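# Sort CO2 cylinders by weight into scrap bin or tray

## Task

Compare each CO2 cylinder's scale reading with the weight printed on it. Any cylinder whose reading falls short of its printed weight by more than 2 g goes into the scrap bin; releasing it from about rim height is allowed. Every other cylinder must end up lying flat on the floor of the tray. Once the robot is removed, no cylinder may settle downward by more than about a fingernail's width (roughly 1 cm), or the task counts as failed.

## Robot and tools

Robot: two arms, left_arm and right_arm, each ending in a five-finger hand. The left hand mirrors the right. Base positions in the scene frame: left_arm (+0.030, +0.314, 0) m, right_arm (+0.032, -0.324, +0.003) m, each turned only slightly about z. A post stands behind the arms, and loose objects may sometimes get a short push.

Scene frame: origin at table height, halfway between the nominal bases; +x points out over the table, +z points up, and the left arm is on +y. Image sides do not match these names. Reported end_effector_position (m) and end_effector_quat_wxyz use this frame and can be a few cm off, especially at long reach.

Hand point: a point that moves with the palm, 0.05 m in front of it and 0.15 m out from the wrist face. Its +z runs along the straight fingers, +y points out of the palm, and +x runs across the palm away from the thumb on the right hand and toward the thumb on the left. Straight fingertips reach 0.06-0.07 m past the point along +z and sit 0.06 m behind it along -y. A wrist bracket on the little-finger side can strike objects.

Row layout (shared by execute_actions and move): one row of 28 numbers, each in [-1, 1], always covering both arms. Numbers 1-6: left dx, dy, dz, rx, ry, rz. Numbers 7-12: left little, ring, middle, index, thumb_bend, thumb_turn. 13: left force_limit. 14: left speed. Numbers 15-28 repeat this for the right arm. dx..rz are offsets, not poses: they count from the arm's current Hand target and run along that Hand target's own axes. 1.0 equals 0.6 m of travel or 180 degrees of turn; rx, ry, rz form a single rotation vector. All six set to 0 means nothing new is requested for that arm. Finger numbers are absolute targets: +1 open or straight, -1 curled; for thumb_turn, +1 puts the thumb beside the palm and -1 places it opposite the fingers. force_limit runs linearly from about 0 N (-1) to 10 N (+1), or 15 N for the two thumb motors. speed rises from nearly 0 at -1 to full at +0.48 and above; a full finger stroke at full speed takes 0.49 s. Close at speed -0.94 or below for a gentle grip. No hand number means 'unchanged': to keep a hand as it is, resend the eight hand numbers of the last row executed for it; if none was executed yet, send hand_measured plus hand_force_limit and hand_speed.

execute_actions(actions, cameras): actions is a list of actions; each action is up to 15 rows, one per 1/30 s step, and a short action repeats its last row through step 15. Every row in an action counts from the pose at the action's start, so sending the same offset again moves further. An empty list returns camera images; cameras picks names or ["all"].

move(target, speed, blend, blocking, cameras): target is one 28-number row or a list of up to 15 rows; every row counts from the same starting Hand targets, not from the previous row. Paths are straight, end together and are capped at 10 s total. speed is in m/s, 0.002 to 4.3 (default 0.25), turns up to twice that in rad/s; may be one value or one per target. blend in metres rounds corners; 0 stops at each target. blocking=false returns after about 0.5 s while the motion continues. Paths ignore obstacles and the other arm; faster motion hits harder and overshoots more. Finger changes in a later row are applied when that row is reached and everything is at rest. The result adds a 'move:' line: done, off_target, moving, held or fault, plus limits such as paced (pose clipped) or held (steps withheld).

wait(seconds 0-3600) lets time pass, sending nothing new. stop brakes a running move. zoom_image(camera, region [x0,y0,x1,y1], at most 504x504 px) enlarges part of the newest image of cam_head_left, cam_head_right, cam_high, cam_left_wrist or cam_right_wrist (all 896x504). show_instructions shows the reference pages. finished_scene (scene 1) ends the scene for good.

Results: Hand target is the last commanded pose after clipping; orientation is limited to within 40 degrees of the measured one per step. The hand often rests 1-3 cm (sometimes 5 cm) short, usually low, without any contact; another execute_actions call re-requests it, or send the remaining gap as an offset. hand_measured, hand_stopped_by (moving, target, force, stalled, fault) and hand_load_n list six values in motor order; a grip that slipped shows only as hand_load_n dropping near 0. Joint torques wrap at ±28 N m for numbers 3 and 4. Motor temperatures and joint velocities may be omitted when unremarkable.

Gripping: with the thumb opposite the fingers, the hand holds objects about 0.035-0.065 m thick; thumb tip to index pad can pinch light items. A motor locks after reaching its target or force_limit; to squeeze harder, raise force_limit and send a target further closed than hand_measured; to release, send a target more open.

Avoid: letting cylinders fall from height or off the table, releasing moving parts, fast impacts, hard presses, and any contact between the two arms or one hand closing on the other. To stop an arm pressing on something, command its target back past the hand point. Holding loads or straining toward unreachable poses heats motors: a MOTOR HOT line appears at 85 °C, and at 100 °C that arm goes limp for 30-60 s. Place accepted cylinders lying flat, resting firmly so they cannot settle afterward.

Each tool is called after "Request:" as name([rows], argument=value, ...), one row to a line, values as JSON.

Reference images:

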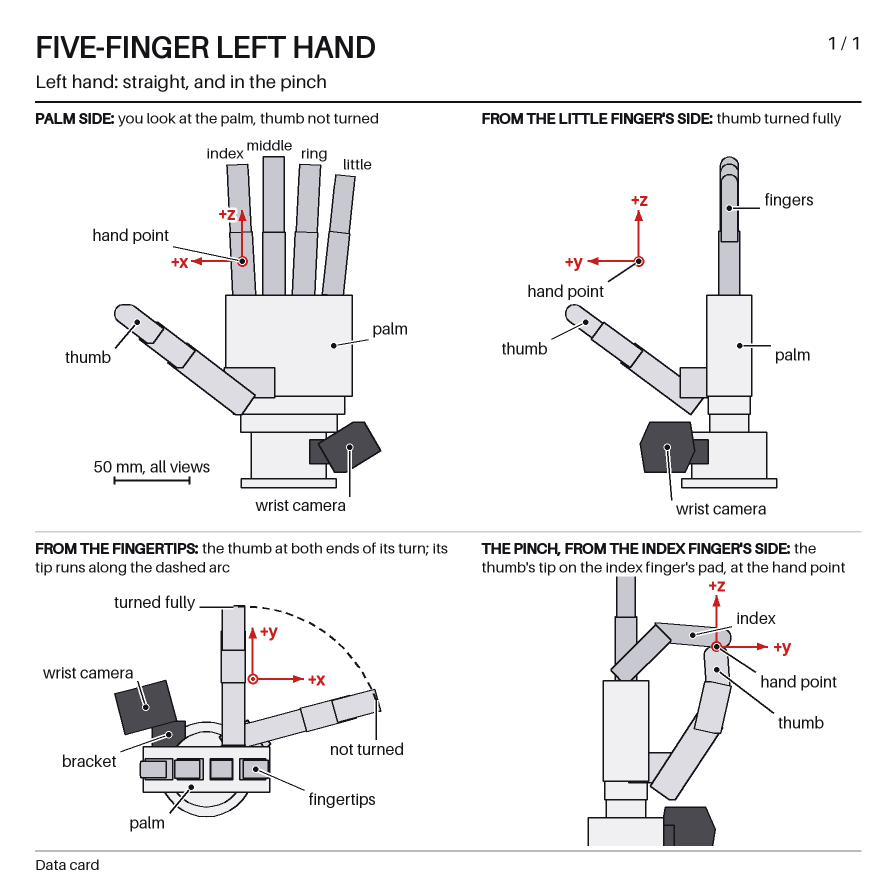

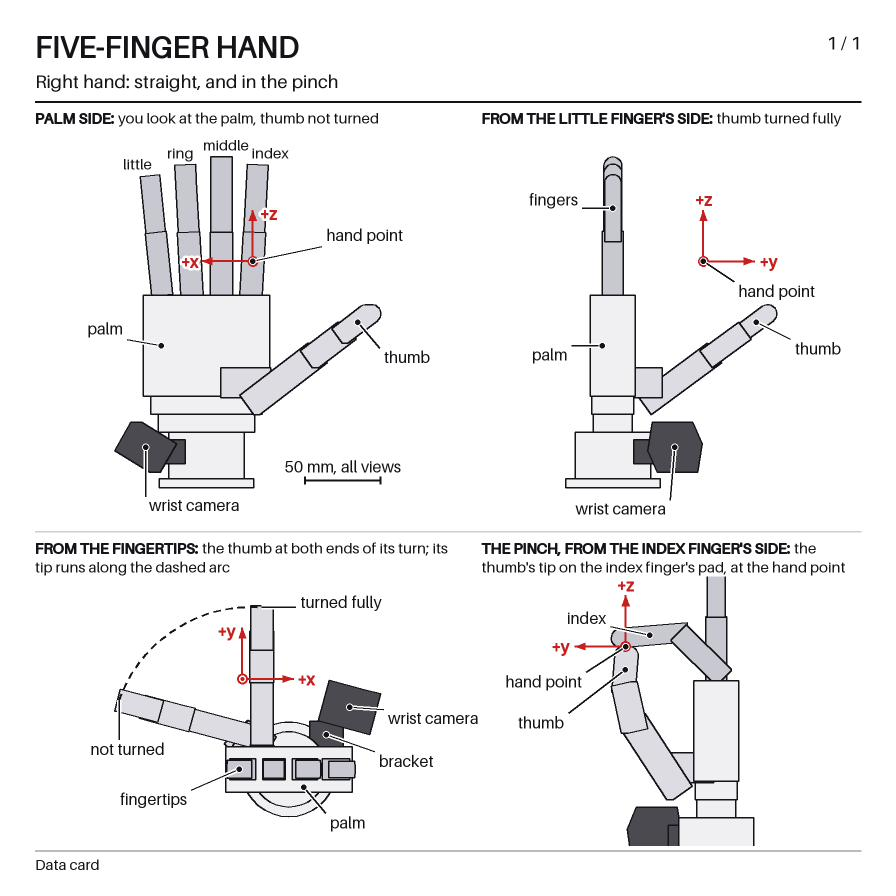

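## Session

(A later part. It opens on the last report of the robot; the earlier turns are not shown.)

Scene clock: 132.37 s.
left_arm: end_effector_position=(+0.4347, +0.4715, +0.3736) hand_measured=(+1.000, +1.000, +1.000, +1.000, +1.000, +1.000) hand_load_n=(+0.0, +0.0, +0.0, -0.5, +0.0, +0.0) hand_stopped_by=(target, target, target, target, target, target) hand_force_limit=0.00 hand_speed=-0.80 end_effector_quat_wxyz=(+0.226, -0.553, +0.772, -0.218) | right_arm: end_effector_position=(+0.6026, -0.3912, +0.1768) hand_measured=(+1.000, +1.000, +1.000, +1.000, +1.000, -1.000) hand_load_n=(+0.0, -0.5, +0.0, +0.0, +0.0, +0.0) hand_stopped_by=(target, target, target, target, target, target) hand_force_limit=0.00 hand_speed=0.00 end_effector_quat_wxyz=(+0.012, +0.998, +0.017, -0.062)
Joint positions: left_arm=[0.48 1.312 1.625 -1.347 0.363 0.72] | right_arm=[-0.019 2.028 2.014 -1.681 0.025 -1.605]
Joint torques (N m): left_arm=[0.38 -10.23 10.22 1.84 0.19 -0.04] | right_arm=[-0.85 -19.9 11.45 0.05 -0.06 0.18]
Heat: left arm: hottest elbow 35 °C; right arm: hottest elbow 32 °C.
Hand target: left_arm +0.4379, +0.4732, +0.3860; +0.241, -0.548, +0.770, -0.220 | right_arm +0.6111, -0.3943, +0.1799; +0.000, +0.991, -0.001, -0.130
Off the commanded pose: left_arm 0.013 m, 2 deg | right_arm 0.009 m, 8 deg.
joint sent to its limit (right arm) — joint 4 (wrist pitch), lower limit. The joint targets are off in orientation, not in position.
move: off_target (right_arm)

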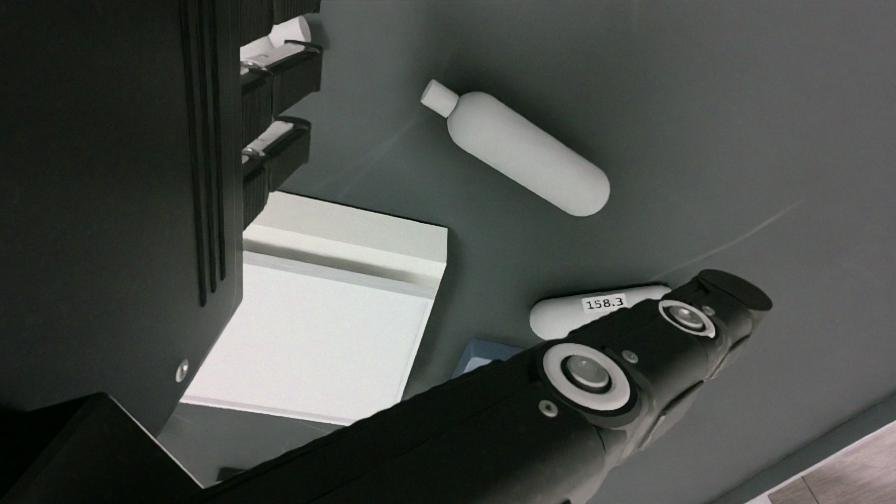

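Request:
move([
  [0,0,0,0,0,0,1,1,1,1,1,1,0,-0.8,0.016,-0.317,-0.004,0,0,0,1,1,1,1,1,-1,0,0],
], cameras=["cam_right_wrist"])

Request:
zoom_image(camera="cam_right_wrist", region=[392, 0, 896, 400])

Scene clock: 135.93 s.
left_arm: end_effector_position=(+0.4347, +0.4715, +0.3736) hand_measured=(+1.000, +1.000, +1.000, +1.000, +1.000, +1.000) hand_load_n=(+0.0, +0.0, +0.0, +0.0, +0.0, +0.0) hand_stopped_by=(target, target, target, target, target, target) hand_force_limit=0.00 hand_speed=-0.80 end_effector_quat_wxyz=(+0.226, -0.553, +0.772, -0.218) | right_arm: end_effector_position=(+0.6122, -0.2037, +0.1794) hand_measured=(+1.000, +1.000, +1.000, +1.000, +1.000, -1.000) hand_load_n=(+0.0, +0.0, +0.0, +0.0, +0.0, +0.0) hand_stopped_by=(target, target, target, target, target, target) hand_force_limit=0.00 hand_speed=0.00 end_effector_quat_wxyz=(-0.015, +0.999, +0.016, -0.035)
Joint positions: left_arm=[0.48 1.312 1.625 -1.347 0.363 0.72] | right_arm=[0.258 2.094 2.144 -1.681 -0.046 -1.327]
Joint torques (N m): left_arm=[0.38 -10.23 10.22 1.81 0.18 -0.05] | right_arm=[-0.79 -20.6 11.62 0.14 -0.13 0.17]
Heat: left arm: hottest elbow 35 °C; right arm: hottest elbow 33 °C.
Hand target: left_arm +0.4379, +0.4732, +0.3860; +0.241, -0.548, +0.770, -0.220 | right_arm +0.6212, -0.2041, +0.1796; +0.000, +0.991, -0.001, -0.130
Off the commanded pose: left_arm 0.013 m, 2 deg | right_arm 0.009 m, 11 deg.
joint sent to its limit (right arm) — joint 4 (wrist pitch), lower limit. The joint targets are off in orientation, not in position.
move: off_target (right_arm)

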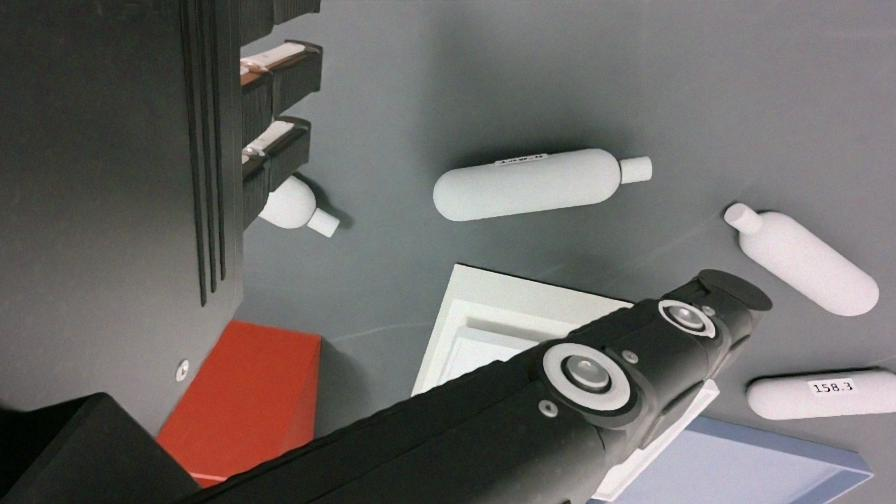

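Scaled by 1.000.

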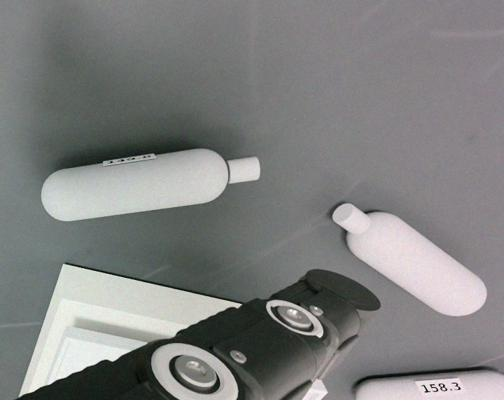

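Request:
zoom_image(camera="cam_right_wrist", region=[470, 130, 590, 190])

Scaled by 4.200 from the camera's image (finer frame: 1280x720).

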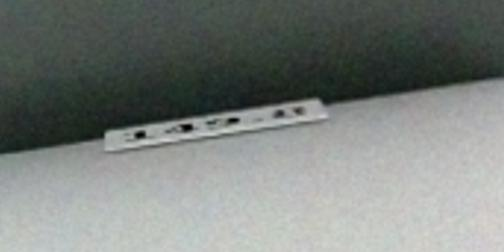

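Request:
move([
  [0,0,0,0,0,0,1,1,1,1,1,1,0,-0.8,0.15,0,0.046,0,0,0,1,1,1,1,1,-1,0,0],
], cameras=["cam_right_wrist"])

Request:
zoom_image(camera="cam_right_wrist", region=[392, 0, 644, 200])

Scene clock: 142.17 s.
left_arm: end_effector_position=(+0.4347, +0.4715, +0.3736) hand_measured=(+1.000, +1.000, +1.000, +1.000, +1.000, +1.000) hand_load_n=(+0.0, +0.0, +0.0, +0.0, -0.5, +0.0) hand_stopped_by=(target, target, target, target, target, target) hand_force_limit=0.00 hand_speed=-0.80 end_effector_quat_wxyz=(+0.226, -0.553, +0.772, -0.218) | right_arm: end_effector_position=(+0.6916, -0.2013, +0.1173) hand_measured=(+1.000, +1.000, +1.000, +1.000, +1.000, -1.000) hand_load_n=(+0.0, +0.0, +0.0, +0.5, +0.0, +0.0) hand_stopped_by=(target, target, target, target, target, target) hand_force_limit=0.00 hand_speed=0.00 end_effector_quat_wxyz=(-0.020, +1.000, +0.007, -0.015)
Joint positions: left_arm=[0.48 1.312 1.625 -1.347 0.363 0.72] | right_arm=[0.23 2.359 2.45 -1.682 -0.046 -1.337]
Joint torques (N m): left_arm=[0.44 -10.23 10.21 1.81 0.19 -0.05] | right_arm=[-0.79 -25.47 11.47 0.24 0.05 -0.09]
Heat: left arm: hottest elbow 36 °C; right arm: hottest elbow 34 °C.
Hand target: left_arm +0.4379, +0.4732, +0.3860; +0.241, -0.548, +0.770, -0.220 | right_arm +0.7010, -0.2042, +0.1298; +0.000, +0.991, -0.001, -0.131
Off the commanded pose: left_arm 0.013 m, 2 deg | right_arm 0.016 m, 13 deg.
joint sent to its limit (right arm) — joint 4 (wrist pitch), lower limit. The joint targets are off in orientation, not in position.
move: off_target (right_arm)

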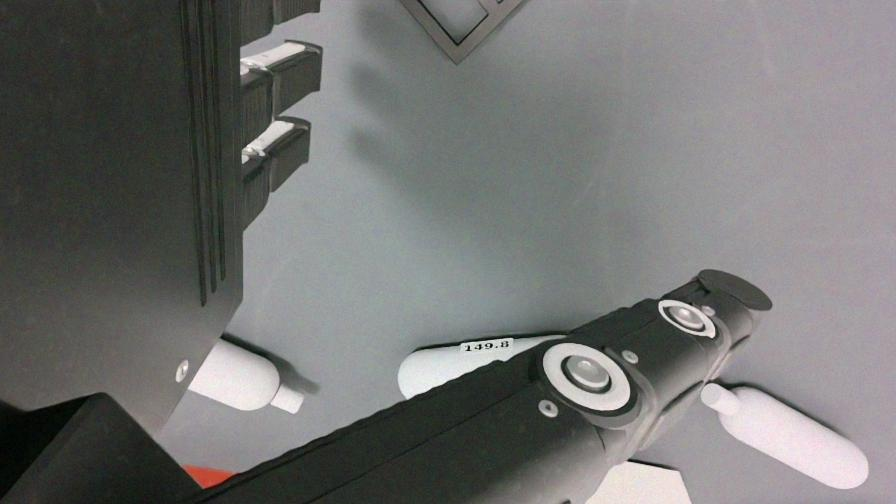

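Scaled by 2.000 from the camera's image (finer frame: 1280x720).

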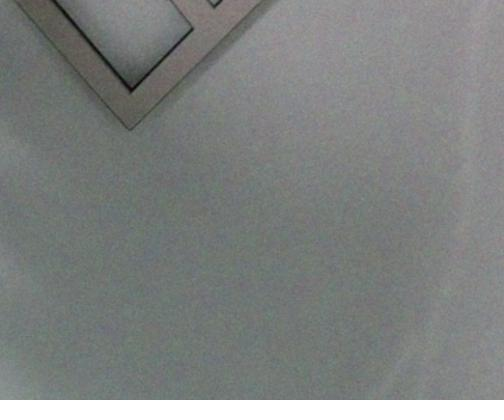

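Request:
zoom_image(camera="cam_right_wrist", region=[440, 320, 540, 370])

Scaled by 5.040 from the camera's image (finer frame: 1280x720).

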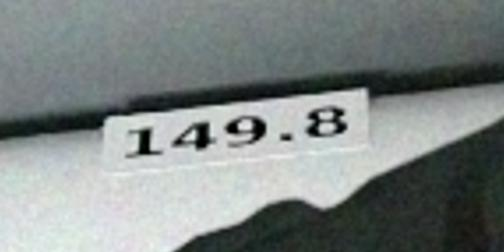

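Request:
move([
  [0,0,0,0,0,0,1,1,1,1,1,1,0,-0.8,-0.178,-0.3,-0.021,0,0,0,1,1,1,1,1,-1,0,0],
], cameras=["cam_right_wrist"])

Request:
zoom_image(camera="cam_right_wrist", region=[392, 0, 896, 400])

Scene clock: 147.57 s.
left_arm: end_effector_position=(+0.4347, +0.4715, +0.3736) hand_measured=(+1.000, +1.000, +1.000, +1.000, +1.000, +1.000) hand_load_n=(+0.0, +0.0, +0.0, +0.0, +0.0, +0.0) hand_stopped_by=(target, target, target, target, target, target) hand_force_limit=0.00 hand_speed=-0.80 end_effector_quat_wxyz=(+0.226, -0.553, +0.772, -0.218) | right_arm: end_effector_position=(+0.6013, -0.0197, +0.1653) hand_measured=(+1.000, +1.000, +1.000, +1.000, +1.000, -1.000) hand_load_n=(+0.0, +0.0, +0.0, +0.0, +0.0, +0.0) hand_stopped_by=(target, target, target, target, target, target) hand_force_limit=0.00 hand_speed=0.00 end_effector_quat_wxyz=(-0.057, +0.998, +0.013, -0.013)
Joint positions: left_arm=[0.48 1.312 1.625 -1.347 0.363 0.72] | right_arm=[0.499 2.256 2.399 -1.682 -0.112 -1.077]
Joint torques (N m): left_arm=[0.38 -10.29 10.24 1.81 0.19 -0.04] | right_arm=[-0.97 -25.05 8.39 0.32 -0.18 0.18]
Heat: left arm: hottest elbow 36 °C; right arm: hottest elbow 34 °C.
Hand target: left_arm +0.4379, +0.4732, +0.3860; +0.241, -0.548, +0.770, -0.220 | right_arm +0.6013, -0.0242, +0.1696; +0.000, +0.991, -0.001, -0.131
Off the commanded pose: left_arm 0.013 m, 2 deg | right_arm 0.006 m, 15 deg.
joint sent to its limit (right arm) — joint 4 (wrist pitch), lower limit. The joint targets are off in orientation, not in position.
move: off_target (right_arm)

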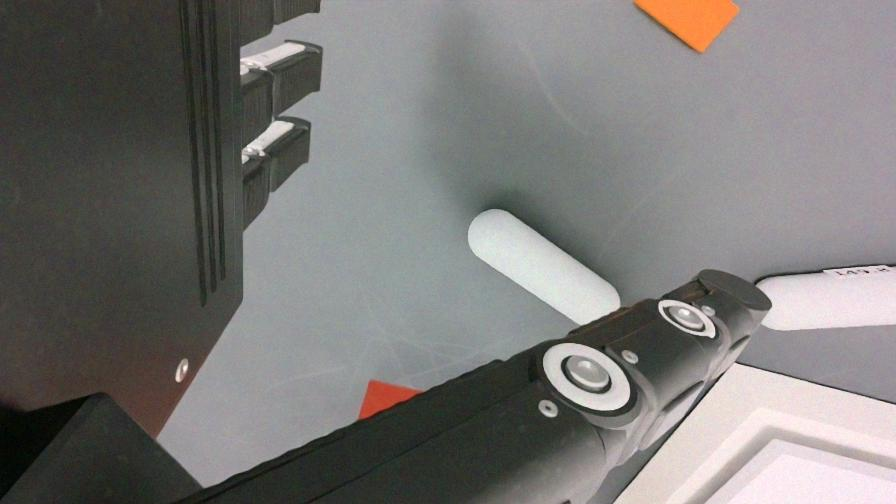

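Scaled by 1.000.

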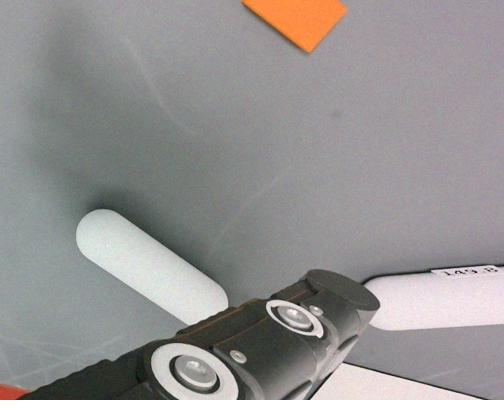

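Request:
move([
  [0,0,0,0,0,0,1,1,1,1,1,1,0,-0.8,-0.049,0.35,0.048,0.294,0.261,0.374,0.15,0.15,0.15,0.15,1,-1,0,0],
], cameras=["cam_right_wrist","cam_head_left","cam_high"])

Scene clock: 176.27 s.
left_arm: end_effector_position=(+0.4347, +0.4715, +0.3736) hand_measured=(+1.000, +1.000, +1.000, +1.000, +1.000, +1.000) hand_load_n=(+0.0, +0.0, +0.0, +0.0, +0.0, +0.0) hand_stopped_by=(target, target, target, target, target, target) hand_force_limit=0.00 hand_speed=-0.80 end_effector_quat_wxyz=(+0.226, -0.553, +0.772, -0.218) | right_arm: end_effector_position=(+0.5627, -0.2303, +0.1448) hand_measured=(+0.150, +0.150, +0.150, +0.150, +1.000, -1.000) hand_load_n=(+0.0, +0.0, +0.0, +0.0, +0.0, +0.0) hand_stopped_by=(target, target, target, target, target, target) hand_force_limit=0.00 hand_speed=0.00 end_effector_quat_wxyz=(-0.331, +0.708, -0.563, +0.267)
Joint positions: left_arm=[0.48 1.312 1.625 -1.347 0.363 0.72] | right_arm=[0.075 1.401 0.982 -0.276 -0.097 -0.088]
Joint torques (N m): left_arm=[0.32 -10.11 10.21 1.83 0.18 -0.04] | right_arm=[-0.97 -12.69 8.84 2.21 0.05 0.18]
Motor temperatures (°C): left_arm=[23 28 36 24 23 21] | right_arm=[23 34 32 22 23 24]
Heat: left arm: hottest elbow 36 °C; right arm: hottest shoulder 34 °C.
Hand target: left_arm +0.4379, +0.4732, +0.3860; +0.241, -0.548, +0.770, -0.220 | right_arm +0.5652, -0.2340, +0.1495; -0.337, +0.699, -0.568, +0.273
Off the commanded pose: left_arm 0.013 m, 2 deg | right_arm 0.006 m, 1 deg.
move: done
Images, in order (width x height): cam_head_left 896x504, cam_high 896x504, cam_right_wrist 896x504.

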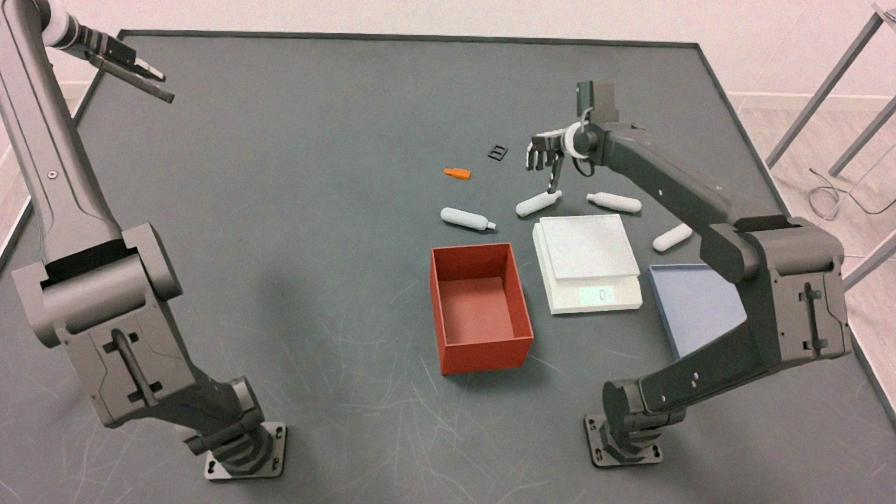

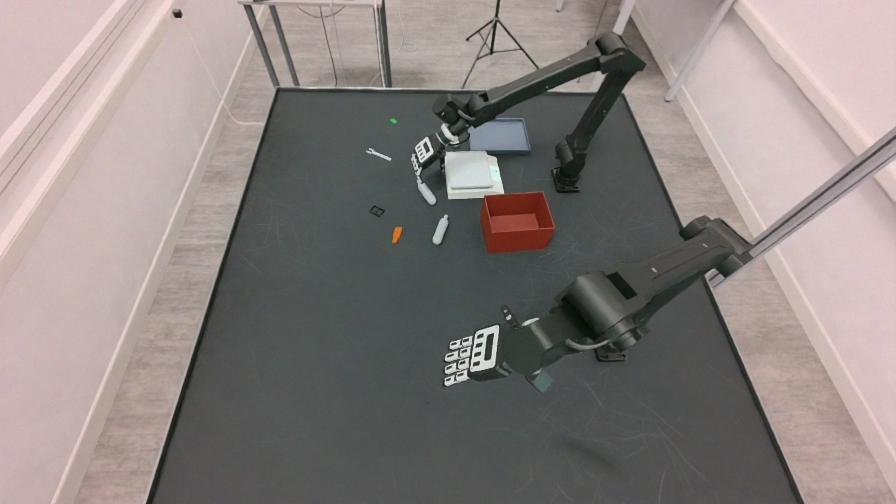

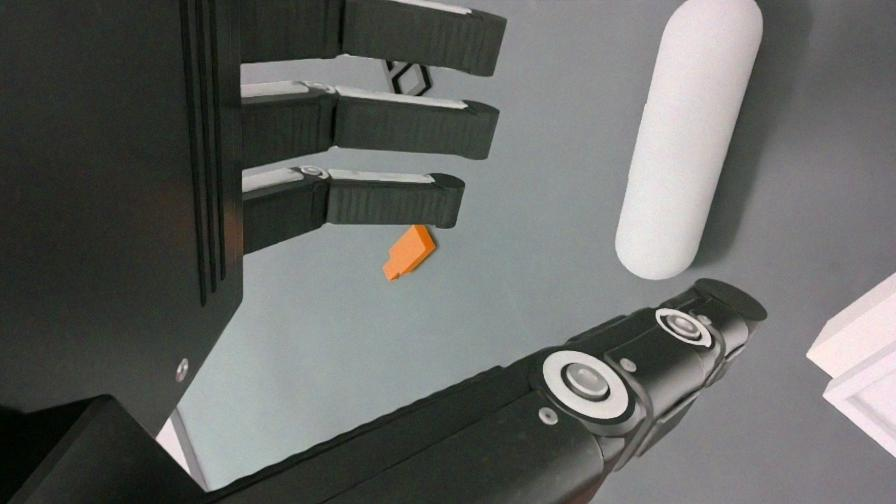

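Request:
move([
  [0,0,0,0,0,0,1,1,1,1,1,1,0,-0.8,0.004,0.0545,0.065,0,0,0,0.15,0.15,0.15,0.15,1,-1,0,0],
], cameras=["cam_right_wrist","cam_head_left"], speed=0.15)

Request:
zoom_image(camera="cam_head_left", region=[460, 100, 660, 240])

Scene clock: 190.53 s.
left_arm: end_effector_position=(+0.4347, +0.4715, +0.3736) hand_measured=(+1.000, +1.000, +1.000, +1.000, +1.000, +1.000) hand_load_n=(+0.0, +0.0, +0.0, +0.0, +0.0, +0.0) hand_stopped_by=(target, target, target, target, target, target) hand_force_limit=0.00 hand_speed=-0.80 end_effector_quat_wxyz=(+0.226, -0.553, +0.772, -0.218) | right_arm: end_effector_position=(+0.5703, -0.2296, +0.0974) hand_measured=(+0.150, +0.150, +0.150, +0.150, +1.000, -1.000) hand_load_n=(+0.0, +0.0, +0.0, +0.0, +0.0, +0.0) hand_stopped_by=(target, target, target, target, target, target) hand_force_limit=0.00 hand_speed=0.00 end_effector_quat_wxyz=(-0.333, +0.707, -0.563, +0.269)
Joint positions: left_arm=[0.48 1.312 1.625 -1.347 0.363 0.72] | right_arm=[0.075 1.483 0.925 -0.133 -0.097 -0.087]
Joint torques (N m): left_arm=[0.44 -10.23 10.22 1.84 0.19 -0.04] | right_arm=[-1.2 -12.45 8.81 2.19 -0.02 0.15]
Heat: left arm: hottest elbow 36 °C; right arm: hottest shoulder 33 °C.
Hand target: left_arm +0.4379, +0.4732, +0.3860; +0.241, -0.548, +0.770, -0.220 | right_arm +0.5755, -0.2343, +0.0994; -0.337, +0.699, -0.568, +0.273
Off the commanded pose: left_arm 0.013 m, 2 deg | right_arm 0.007 m, 1 deg.
move: done
Images, in order (width x height): cam_head_left 896x504, cam_right_wrist 896x504.

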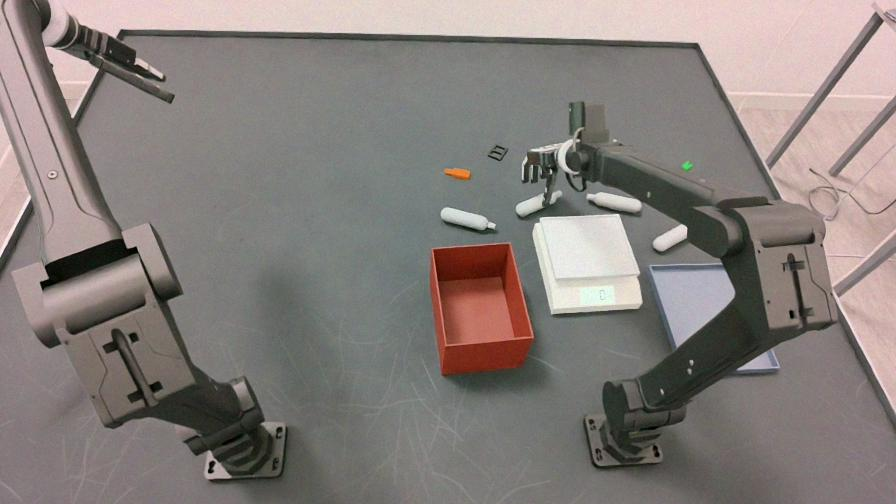

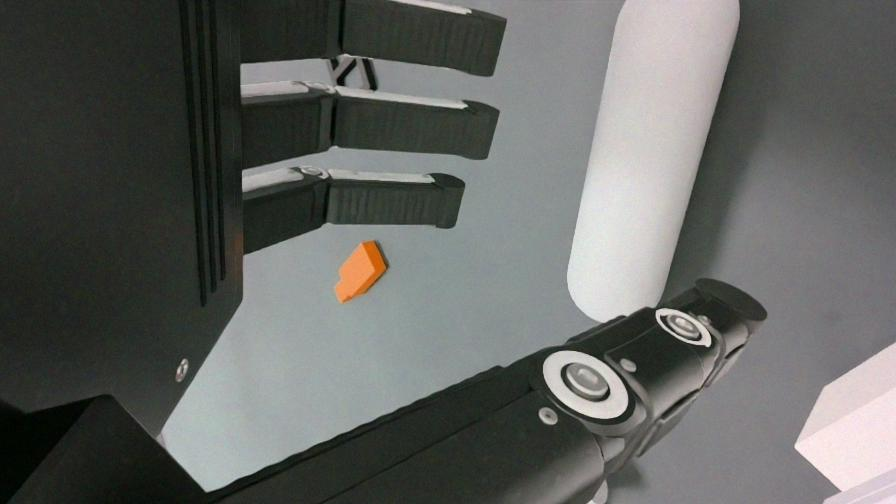

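Scaled by 2.520 from the camera's image (finer frame: 1280x720).

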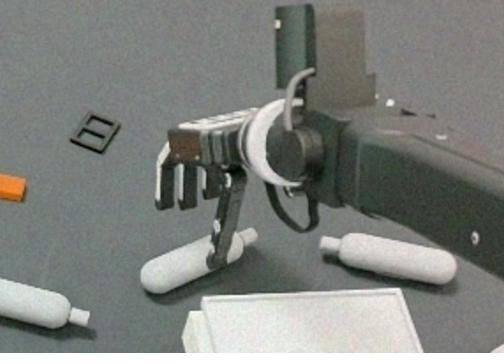

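Request:
move([
  [0,0,0,0,0,0,1,1,1,1,1,1,0,-0.8,-0.017,0.0475,-0.0128,0,-0.0347,-0.0278,0.15,0.15,0.15,0.15,1,-1,0,0],
], cameras=["cam_right_wrist","cam_head_left"], speed=0.15)

Request:
zoom_image(camera="cam_head_left", region=[460, 100, 660, 240])

Scene clock: 206.70 s.
left_arm: end_effector_position=(+0.4347, +0.4715, +0.3736) hand_measured=(+1.000, +1.000, +1.000, +1.000, +1.000, +1.000) hand_load_n=(+0.0, +0.0, +0.0, +0.0, +0.0, -0.5) hand_stopped_by=(target, target, target, target, target, target) hand_force_limit=0.00 hand_speed=-0.80 end_effector_quat_wxyz=(+0.226, -0.553, +0.772, -0.218) | right_arm: end_effector_position=(+0.5464, -0.2230, +0.0761) hand_measured=(+0.150, +0.150, +0.150, +0.150, +1.000, -1.000) hand_load_n=(+0.0, +0.0, +0.0, +0.0, -0.5, +0.0) hand_stopped_by=(target, target, target, target, target, target) hand_force_limit=0.00 hand_speed=0.00 end_effector_quat_wxyz=(-0.351, +0.740, -0.522, +0.238)
Joint positions: left_arm=[0.48 1.312 1.625 -1.347 0.363 0.72] | right_arm=[0.059 1.482 0.862 -0.096 -0.215 -0.165]
Joint torques (N m): left_arm=[0.38 -10.29 10.24 1.84 0.19 -0.05] | right_arm=[-1.44 -13.1 8.13 2.18 -0.23 -0.11]
Heat: left arm: hottest elbow 37 °C; right arm: hottest shoulder 33 °C.
Hand target: left_arm +0.4379, +0.4732, +0.3860; +0.241, -0.548, +0.770, -0.220 | right_arm +0.5503, -0.2292, +0.0822; -0.355, +0.737, -0.518, +0.249
Off the commanded pose: left_arm 0.013 m, 2 deg | right_arm 0.009 m, 1 deg.
move: done
Images, in order (width x height): cam_head_left 896x504, cam_right_wrist 896x504.

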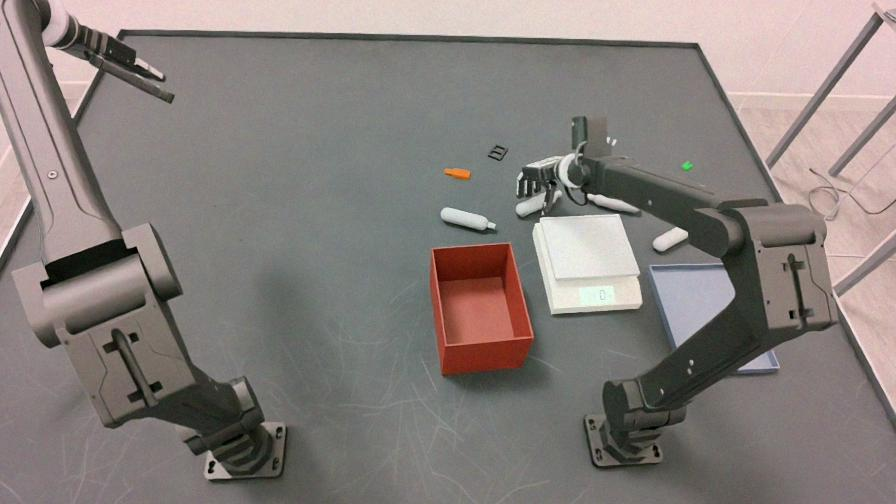

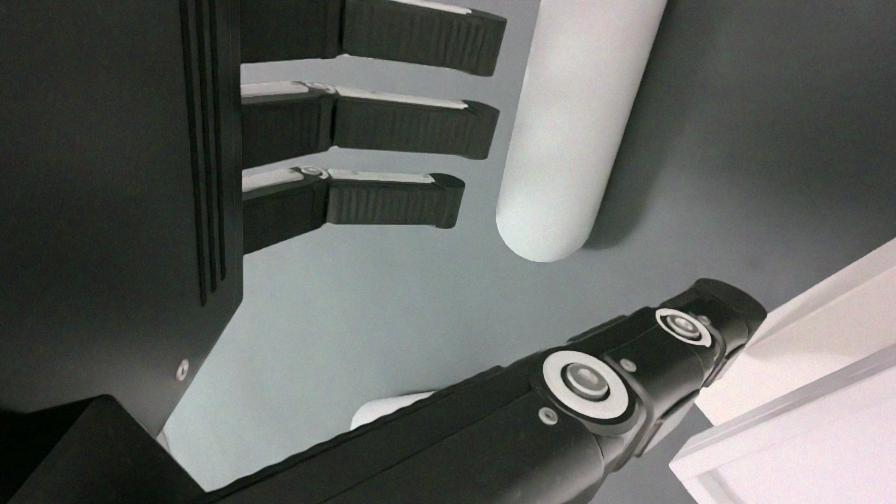

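Scaled by 2.520 from the camera's image (finer frame: 1280x720).

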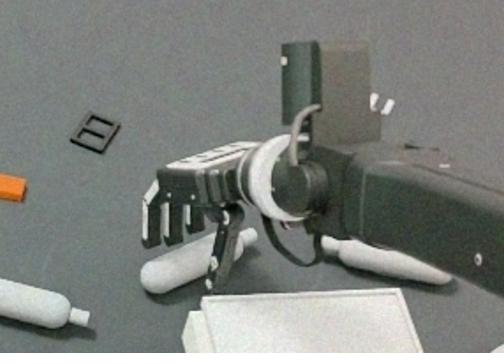

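Request:
move([
  [0,0,0,0,0,0,1,1,1,1,1,1,0,-0.8,0.0167,0.0247,0.0198,0,0,0,0.15,0.15,0.15,0.15,1,-1,0,0],
], cameras=["cam_right_wrist","cam_head_left"], speed=0.08)

Request:
zoom_image(camera="cam_head_left", region=[480, 140, 600, 230])

Scene clock: 217.77 s.
left_arm: end_effector_position=(+0.4347, +0.4715, +0.3736) hand_measured=(+1.000, +1.000, +1.000, +1.000, +1.000, +1.000) hand_load_n=(-0.5, +0.0, +0.0, +0.0, +0.0, +0.0) hand_stopped_by=(target, target, target, target, target, target) hand_force_limit=0.00 hand_speed=-0.80 end_effector_quat_wxyz=(+0.226, -0.553, +0.772, -0.218) | right_arm: end_effector_position=(+0.5518, -0.2334, +0.0696) hand_measured=(+0.150, +0.150, +0.150, +0.150, +1.000, -1.000) hand_load_n=(+0.0, +0.0, +0.0, +0.0, +0.0, +0.0) hand_stopped_by=(target, target, target, target, target, target) hand_force_limit=0.00 hand_speed=0.00 end_effector_quat_wxyz=(-0.357, +0.736, -0.519, +0.247)
Joint positions: left_arm=[0.48 1.312 1.625 -1.347 0.363 0.72] | right_arm=[0.034 1.498 0.848 -0.043 -0.233 -0.18]
Joint torques (N m): left_arm=[0.38 -10.23 10.24 1.81 0.19 -0.04] | right_arm=[-1.14 -11.22 7.9 2.14 -0.24 -0.09]
Heat: left arm: hottest elbow 37 °C; right arm: hottest shoulder 33 °C.
Hand target: left_arm +0.4379, +0.4732, +0.3860; +0.241, -0.548, +0.770, -0.220 | right_arm +0.5536, -0.2386, +0.0631; -0.355, +0.737, -0.518, +0.249
Off the commanded pose: left_arm 0.013 m, 2 deg | right_arm 0.008 m, 0 deg.
move: done
Images, in order (width x height): cam_head_left 896x504, cam_right_wrist 896x504.

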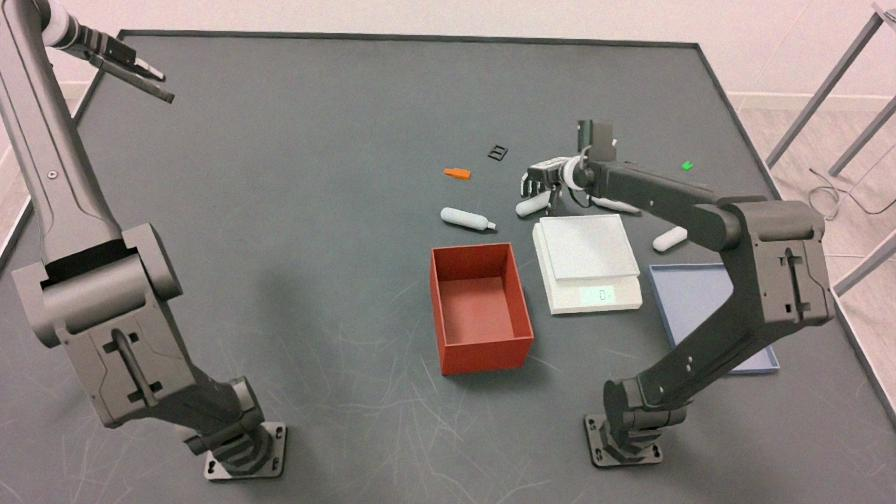

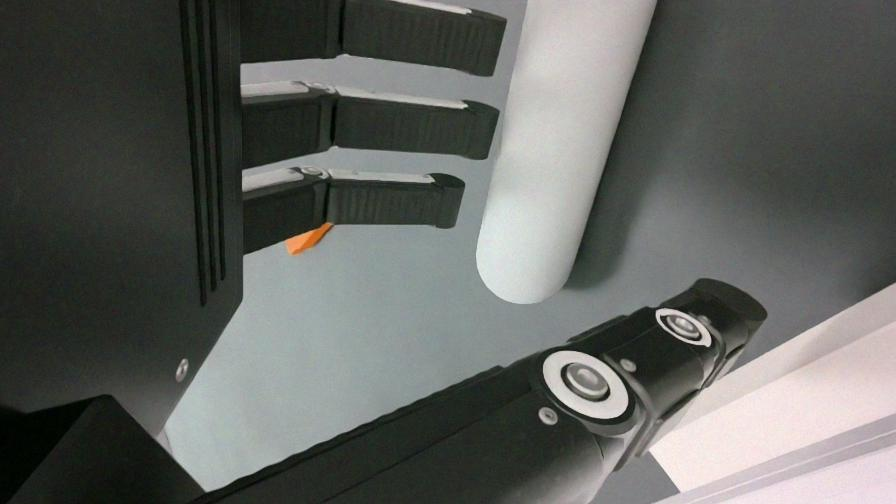

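Scaled by 4.200 from the camera's image (finer frame: 1280x720).

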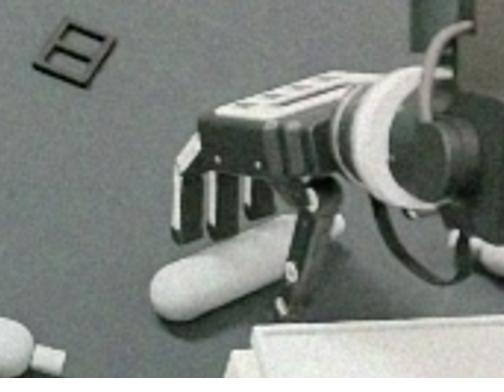

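Request:
move([
  [0,0,0,0,0,0,1,1,1,1,1,1,0,-0.8,0,0.013,0.0104,0,0,0,0.15,0.15,0.15,0.15,1,-1,0,0],
], cameras=["cam_right_wrist","cam_head_left"], speed=0.08)

Request:
zoom_image(camera="cam_head_left", region=[480, 140, 600, 230])

Scene clock: 223.97 s.
left_arm: end_effector_position=(+0.4347, +0.4715, +0.3736) hand_measured=(+1.000, +1.000, +1.000, +1.000, +1.000, +1.000) hand_load_n=(+0.0, +0.0, +0.0, +0.0, +0.0, +0.0) hand_stopped_by=(target, target, target, target, target, target) hand_force_limit=0.00 hand_speed=-0.80 end_effector_quat_wxyz=(+0.226, -0.553, +0.772, -0.218) | right_arm: end_effector_position=(+0.5540, -0.2331, +0.0633) hand_measured=(+0.150, +0.150, +0.150, +0.150, +1.000, -1.000) hand_load_n=(+0.0, +0.0, +0.0, +0.0, +0.0, +0.0) hand_stopped_by=(target, target, target, target, target, target) hand_force_limit=0.00 hand_speed=0.00 end_effector_quat_wxyz=(-0.360, +0.735, -0.517, +0.250)
Joint positions: left_arm=[0.48 1.312 1.625 -1.347 0.363 0.72] | right_arm=[0.034 1.514 0.839 -0.01 -0.234 -0.18]
Joint torques (N m): left_arm=[0.44 -10.29 10.22 1.84 0.18 -0.05] | right_arm=[-1.2 -11.11 7.6 2.1 -0.19 -0.1]
Heat: left arm: hottest elbow 37 °C; right arm: hottest shoulder 33 °C.
Hand target: left_arm +0.4379, +0.4732, +0.3860; +0.241, -0.548, +0.770, -0.220 | right_arm +0.5537, -0.2386, +0.0530; -0.355, +0.737, -0.518, +0.249
Off the commanded pose: left_arm 0.013 m, 2 deg | right_arm 0.012 m, 1 deg.
move: off_target (right_arm)
Images, in order (width x height): cam_head_left 896x504, cam_right_wrist 896x504.

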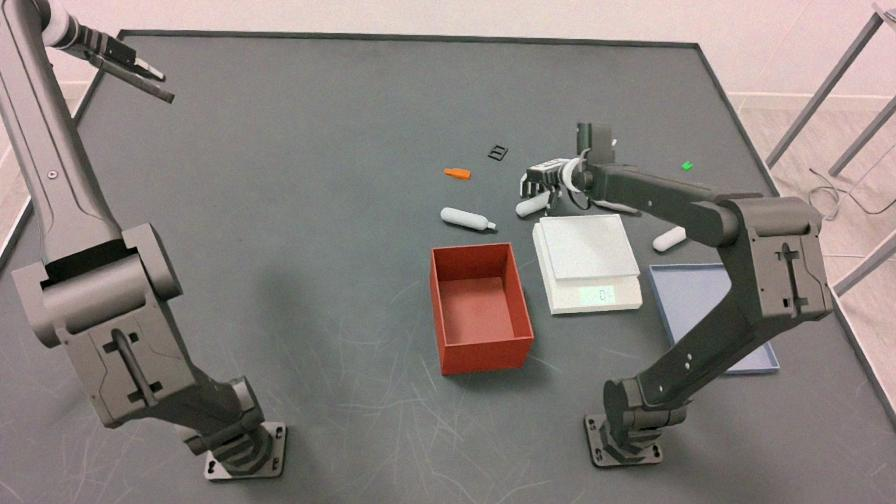

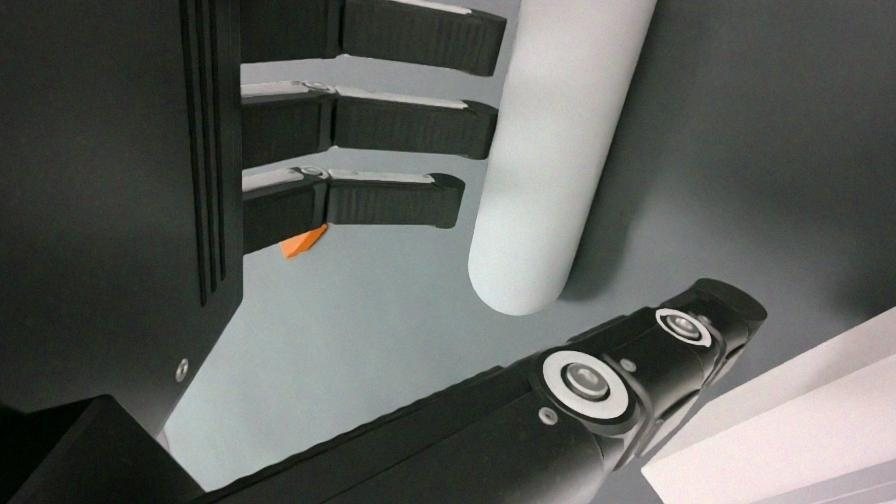

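Scaled by 4.200 from the camera's image (finer frame: 1280x720).

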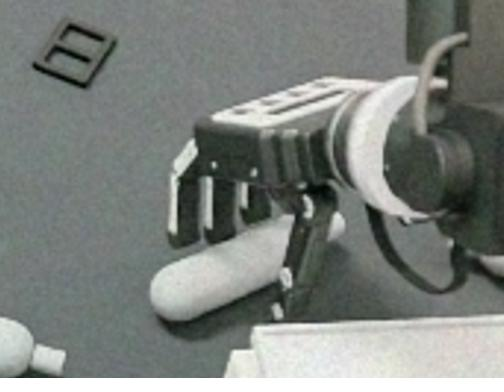

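Request:
move([
  [0,0,0,0,0,0,1,1,1,1,1,1,0,-0.8,0,0.0155,0.0065,0,0,0,0.15,0.15,0.15,0.15,1,-1,0,0],
], cameras=["cam_right_wrist"], speed=0.08)

Scene clock: 226.73 s.
left_arm: end_effector_position=(+0.4347, +0.4715, +0.3736) hand_measured=(+1.000, +1.000, +1.000, +1.000, +1.000, +1.000) hand_load_n=(+0.0, +0.0, +0.0, +0.0, +0.0, +0.0) hand_stopped_by=(target, target, target, target, target, target) hand_force_limit=0.00 hand_speed=-0.80 end_effector_quat_wxyz=(+0.226, -0.553, +0.772, -0.218) | right_arm: end_effector_position=(+0.5555, -0.2328, +0.0605) hand_measured=(+0.150, +0.150, +0.150, +0.150, +1.000, -1.000) hand_load_n=(+0.0, +0.0, +0.5, +0.0, +0.0, +0.0) hand_stopped_by=(target, target, target, target, target, target) hand_force_limit=0.00 hand_speed=0.00 end_effector_quat_wxyz=(-0.365, +0.733, -0.514, +0.256)
Joint positions: left_arm=[0.48 1.312 1.625 -1.347 0.363 0.72] | right_arm=[0.034 1.52 0.827 0.025 -0.235 -0.181]
Joint torques (N m): left_arm=[0.5 -10.23 10.22 1.84 0.18 -0.05] | right_arm=[-1.26 -10.52 6.99 1.88 -0.2 -0.1]
Heat: left arm: hottest elbow 37 °C; right arm: hottest shoulder 33 °C.
Hand target: left_arm +0.4379, +0.4732, +0.3860; +0.241, -0.548, +0.770, -0.220 | right_arm +0.5510, -0.2395, +0.0433; -0.355, +0.737, -0.518, +0.249
Off the commanded pose: left_arm 0.013 m, 2 deg | right_arm 0.019 m, 2 deg.
move: off_target (right_arm)

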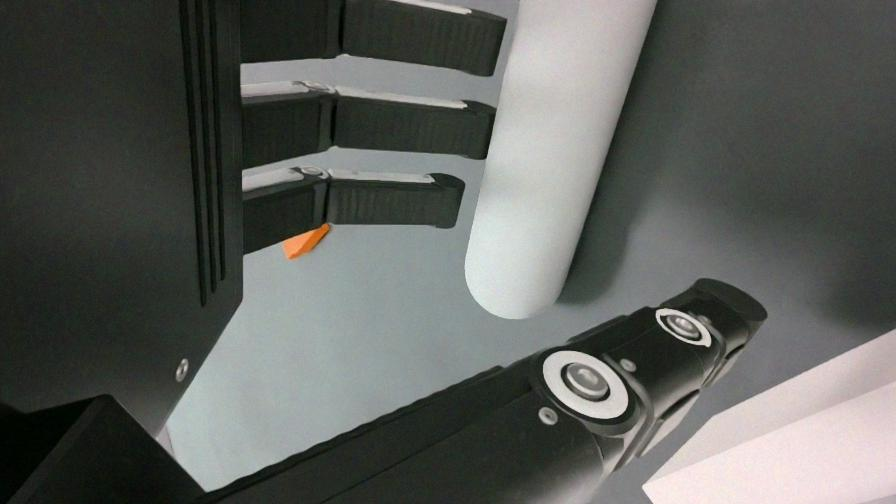

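Request:
execute_actions(actions=[], cameras=["cam_head_left","cam_high","cam_head_right"])

Request:
zoom_image(camera="cam_head_left", region=[500, 170, 580, 230])

Request:
zoom_image(camera="cam_high", region=[390, 120, 490, 220])

Request:
zoom_image(camera="cam_head_right", region=[480, 150, 600, 240])

Scene clock: 237.70 s.
left_arm: end_effector_position=(+0.4347, +0.4715, +0.3736) hand_measured=(+1.000, +1.000, +1.000, +1.000, +1.000, +1.000) hand_load_n=(+0.0, +0.0, +0.0, +0.0, +0.0, +0.0) hand_stopped_by=(target, target, target, target, target, target) hand_force_limit=0.00 hand_speed=-0.80 end_effector_quat_wxyz=(+0.226, -0.553, +0.772, -0.218) | right_arm: end_effector_position=(+0.5556, -0.2328, +0.0605) hand_measured=(+0.150, +0.150, +0.150, +0.150, +1.000, -1.000) hand_load_n=(+0.0, +0.0, +0.5, +0.5, +0.0, +0.0) hand_stopped_by=(target, target, target, target, target, target) hand_force_limit=0.00 hand_speed=0.00 end_effector_quat_wxyz=(-0.366, +0.733, -0.514, +0.256)
Joint positions: left_arm=[0.48 1.312 1.625 -1.347 0.363 0.72] | right_arm=[0.034 1.52 0.827 0.025 -0.235 -0.181]
Joint velocities: within noise
Joint torques (N m): left_arm=[0.44 -10.17 10.25 1.84 0.19 -0.04] | right_arm=[-1.26 -10.58 7.01 1.91 -0.2 -0.1]
Motor temperatures (°C): left_arm=[23 28 37 24 22 21] | right_arm=[23 32 31 22 23 23]
Heat: left arm: hottest elbow 37 °C; right arm: hottest shoulder 32 °C.
Hand target: left_arm +0.4379, +0.4732, +0.3860; +0.241, -0.548, +0.770, -0.220 | right_arm +0.5511, -0.2395, +0.0433; -0.355, +0.737, -0.518, +0.249
Off the commanded pose: left_arm 0.013 m, 2 deg | right_arm 0.019 m, 2 deg.
Images, in order (width x height): cam_head_left 896x504, cam_head_right 896x504, cam_high 896x504.

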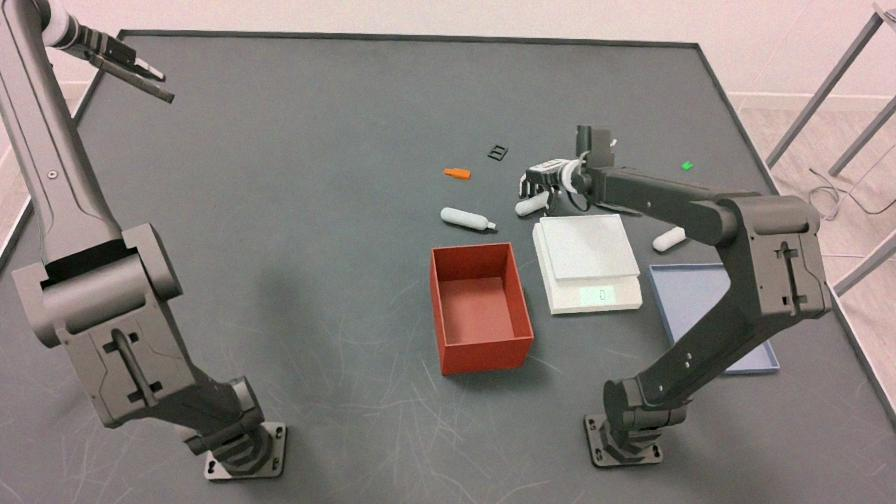

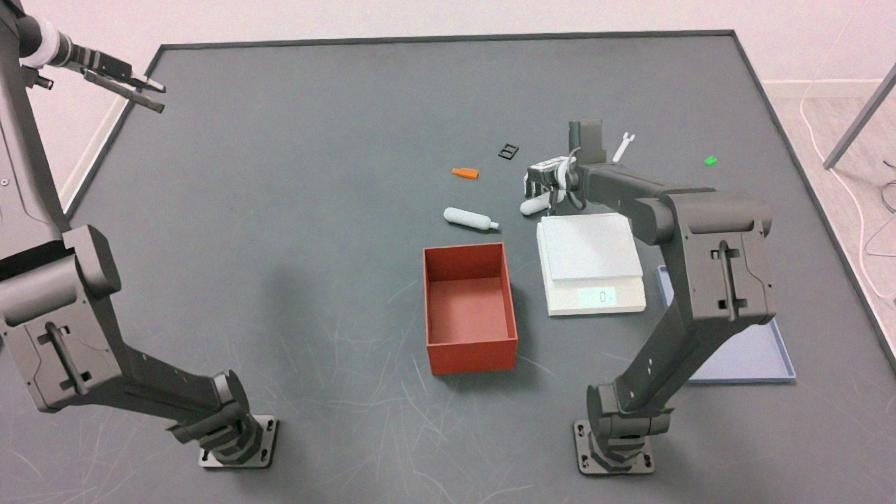

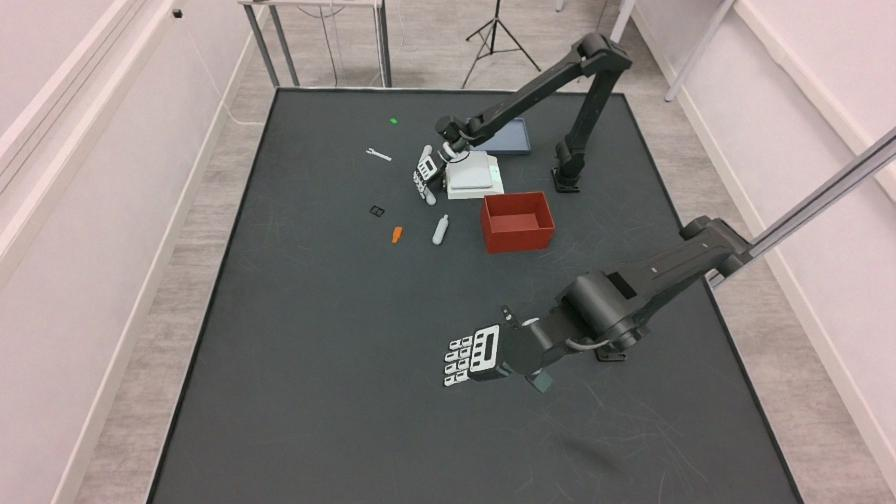

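Scaled by 6.300 from the camera's image (finer frame: 1280x720).

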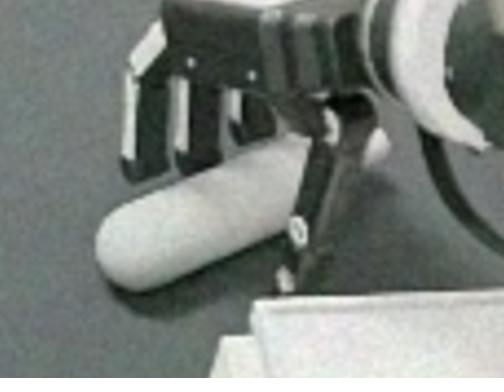

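Scaled by 5.040 from the camera's image (finer frame: 1280x720).

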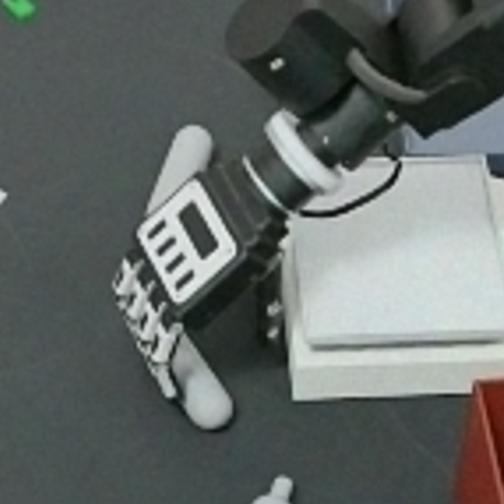

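Scaled by 4.200 from the camera's image (finer frame: 1280x720).

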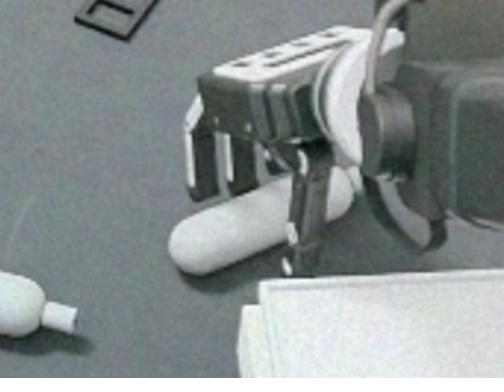

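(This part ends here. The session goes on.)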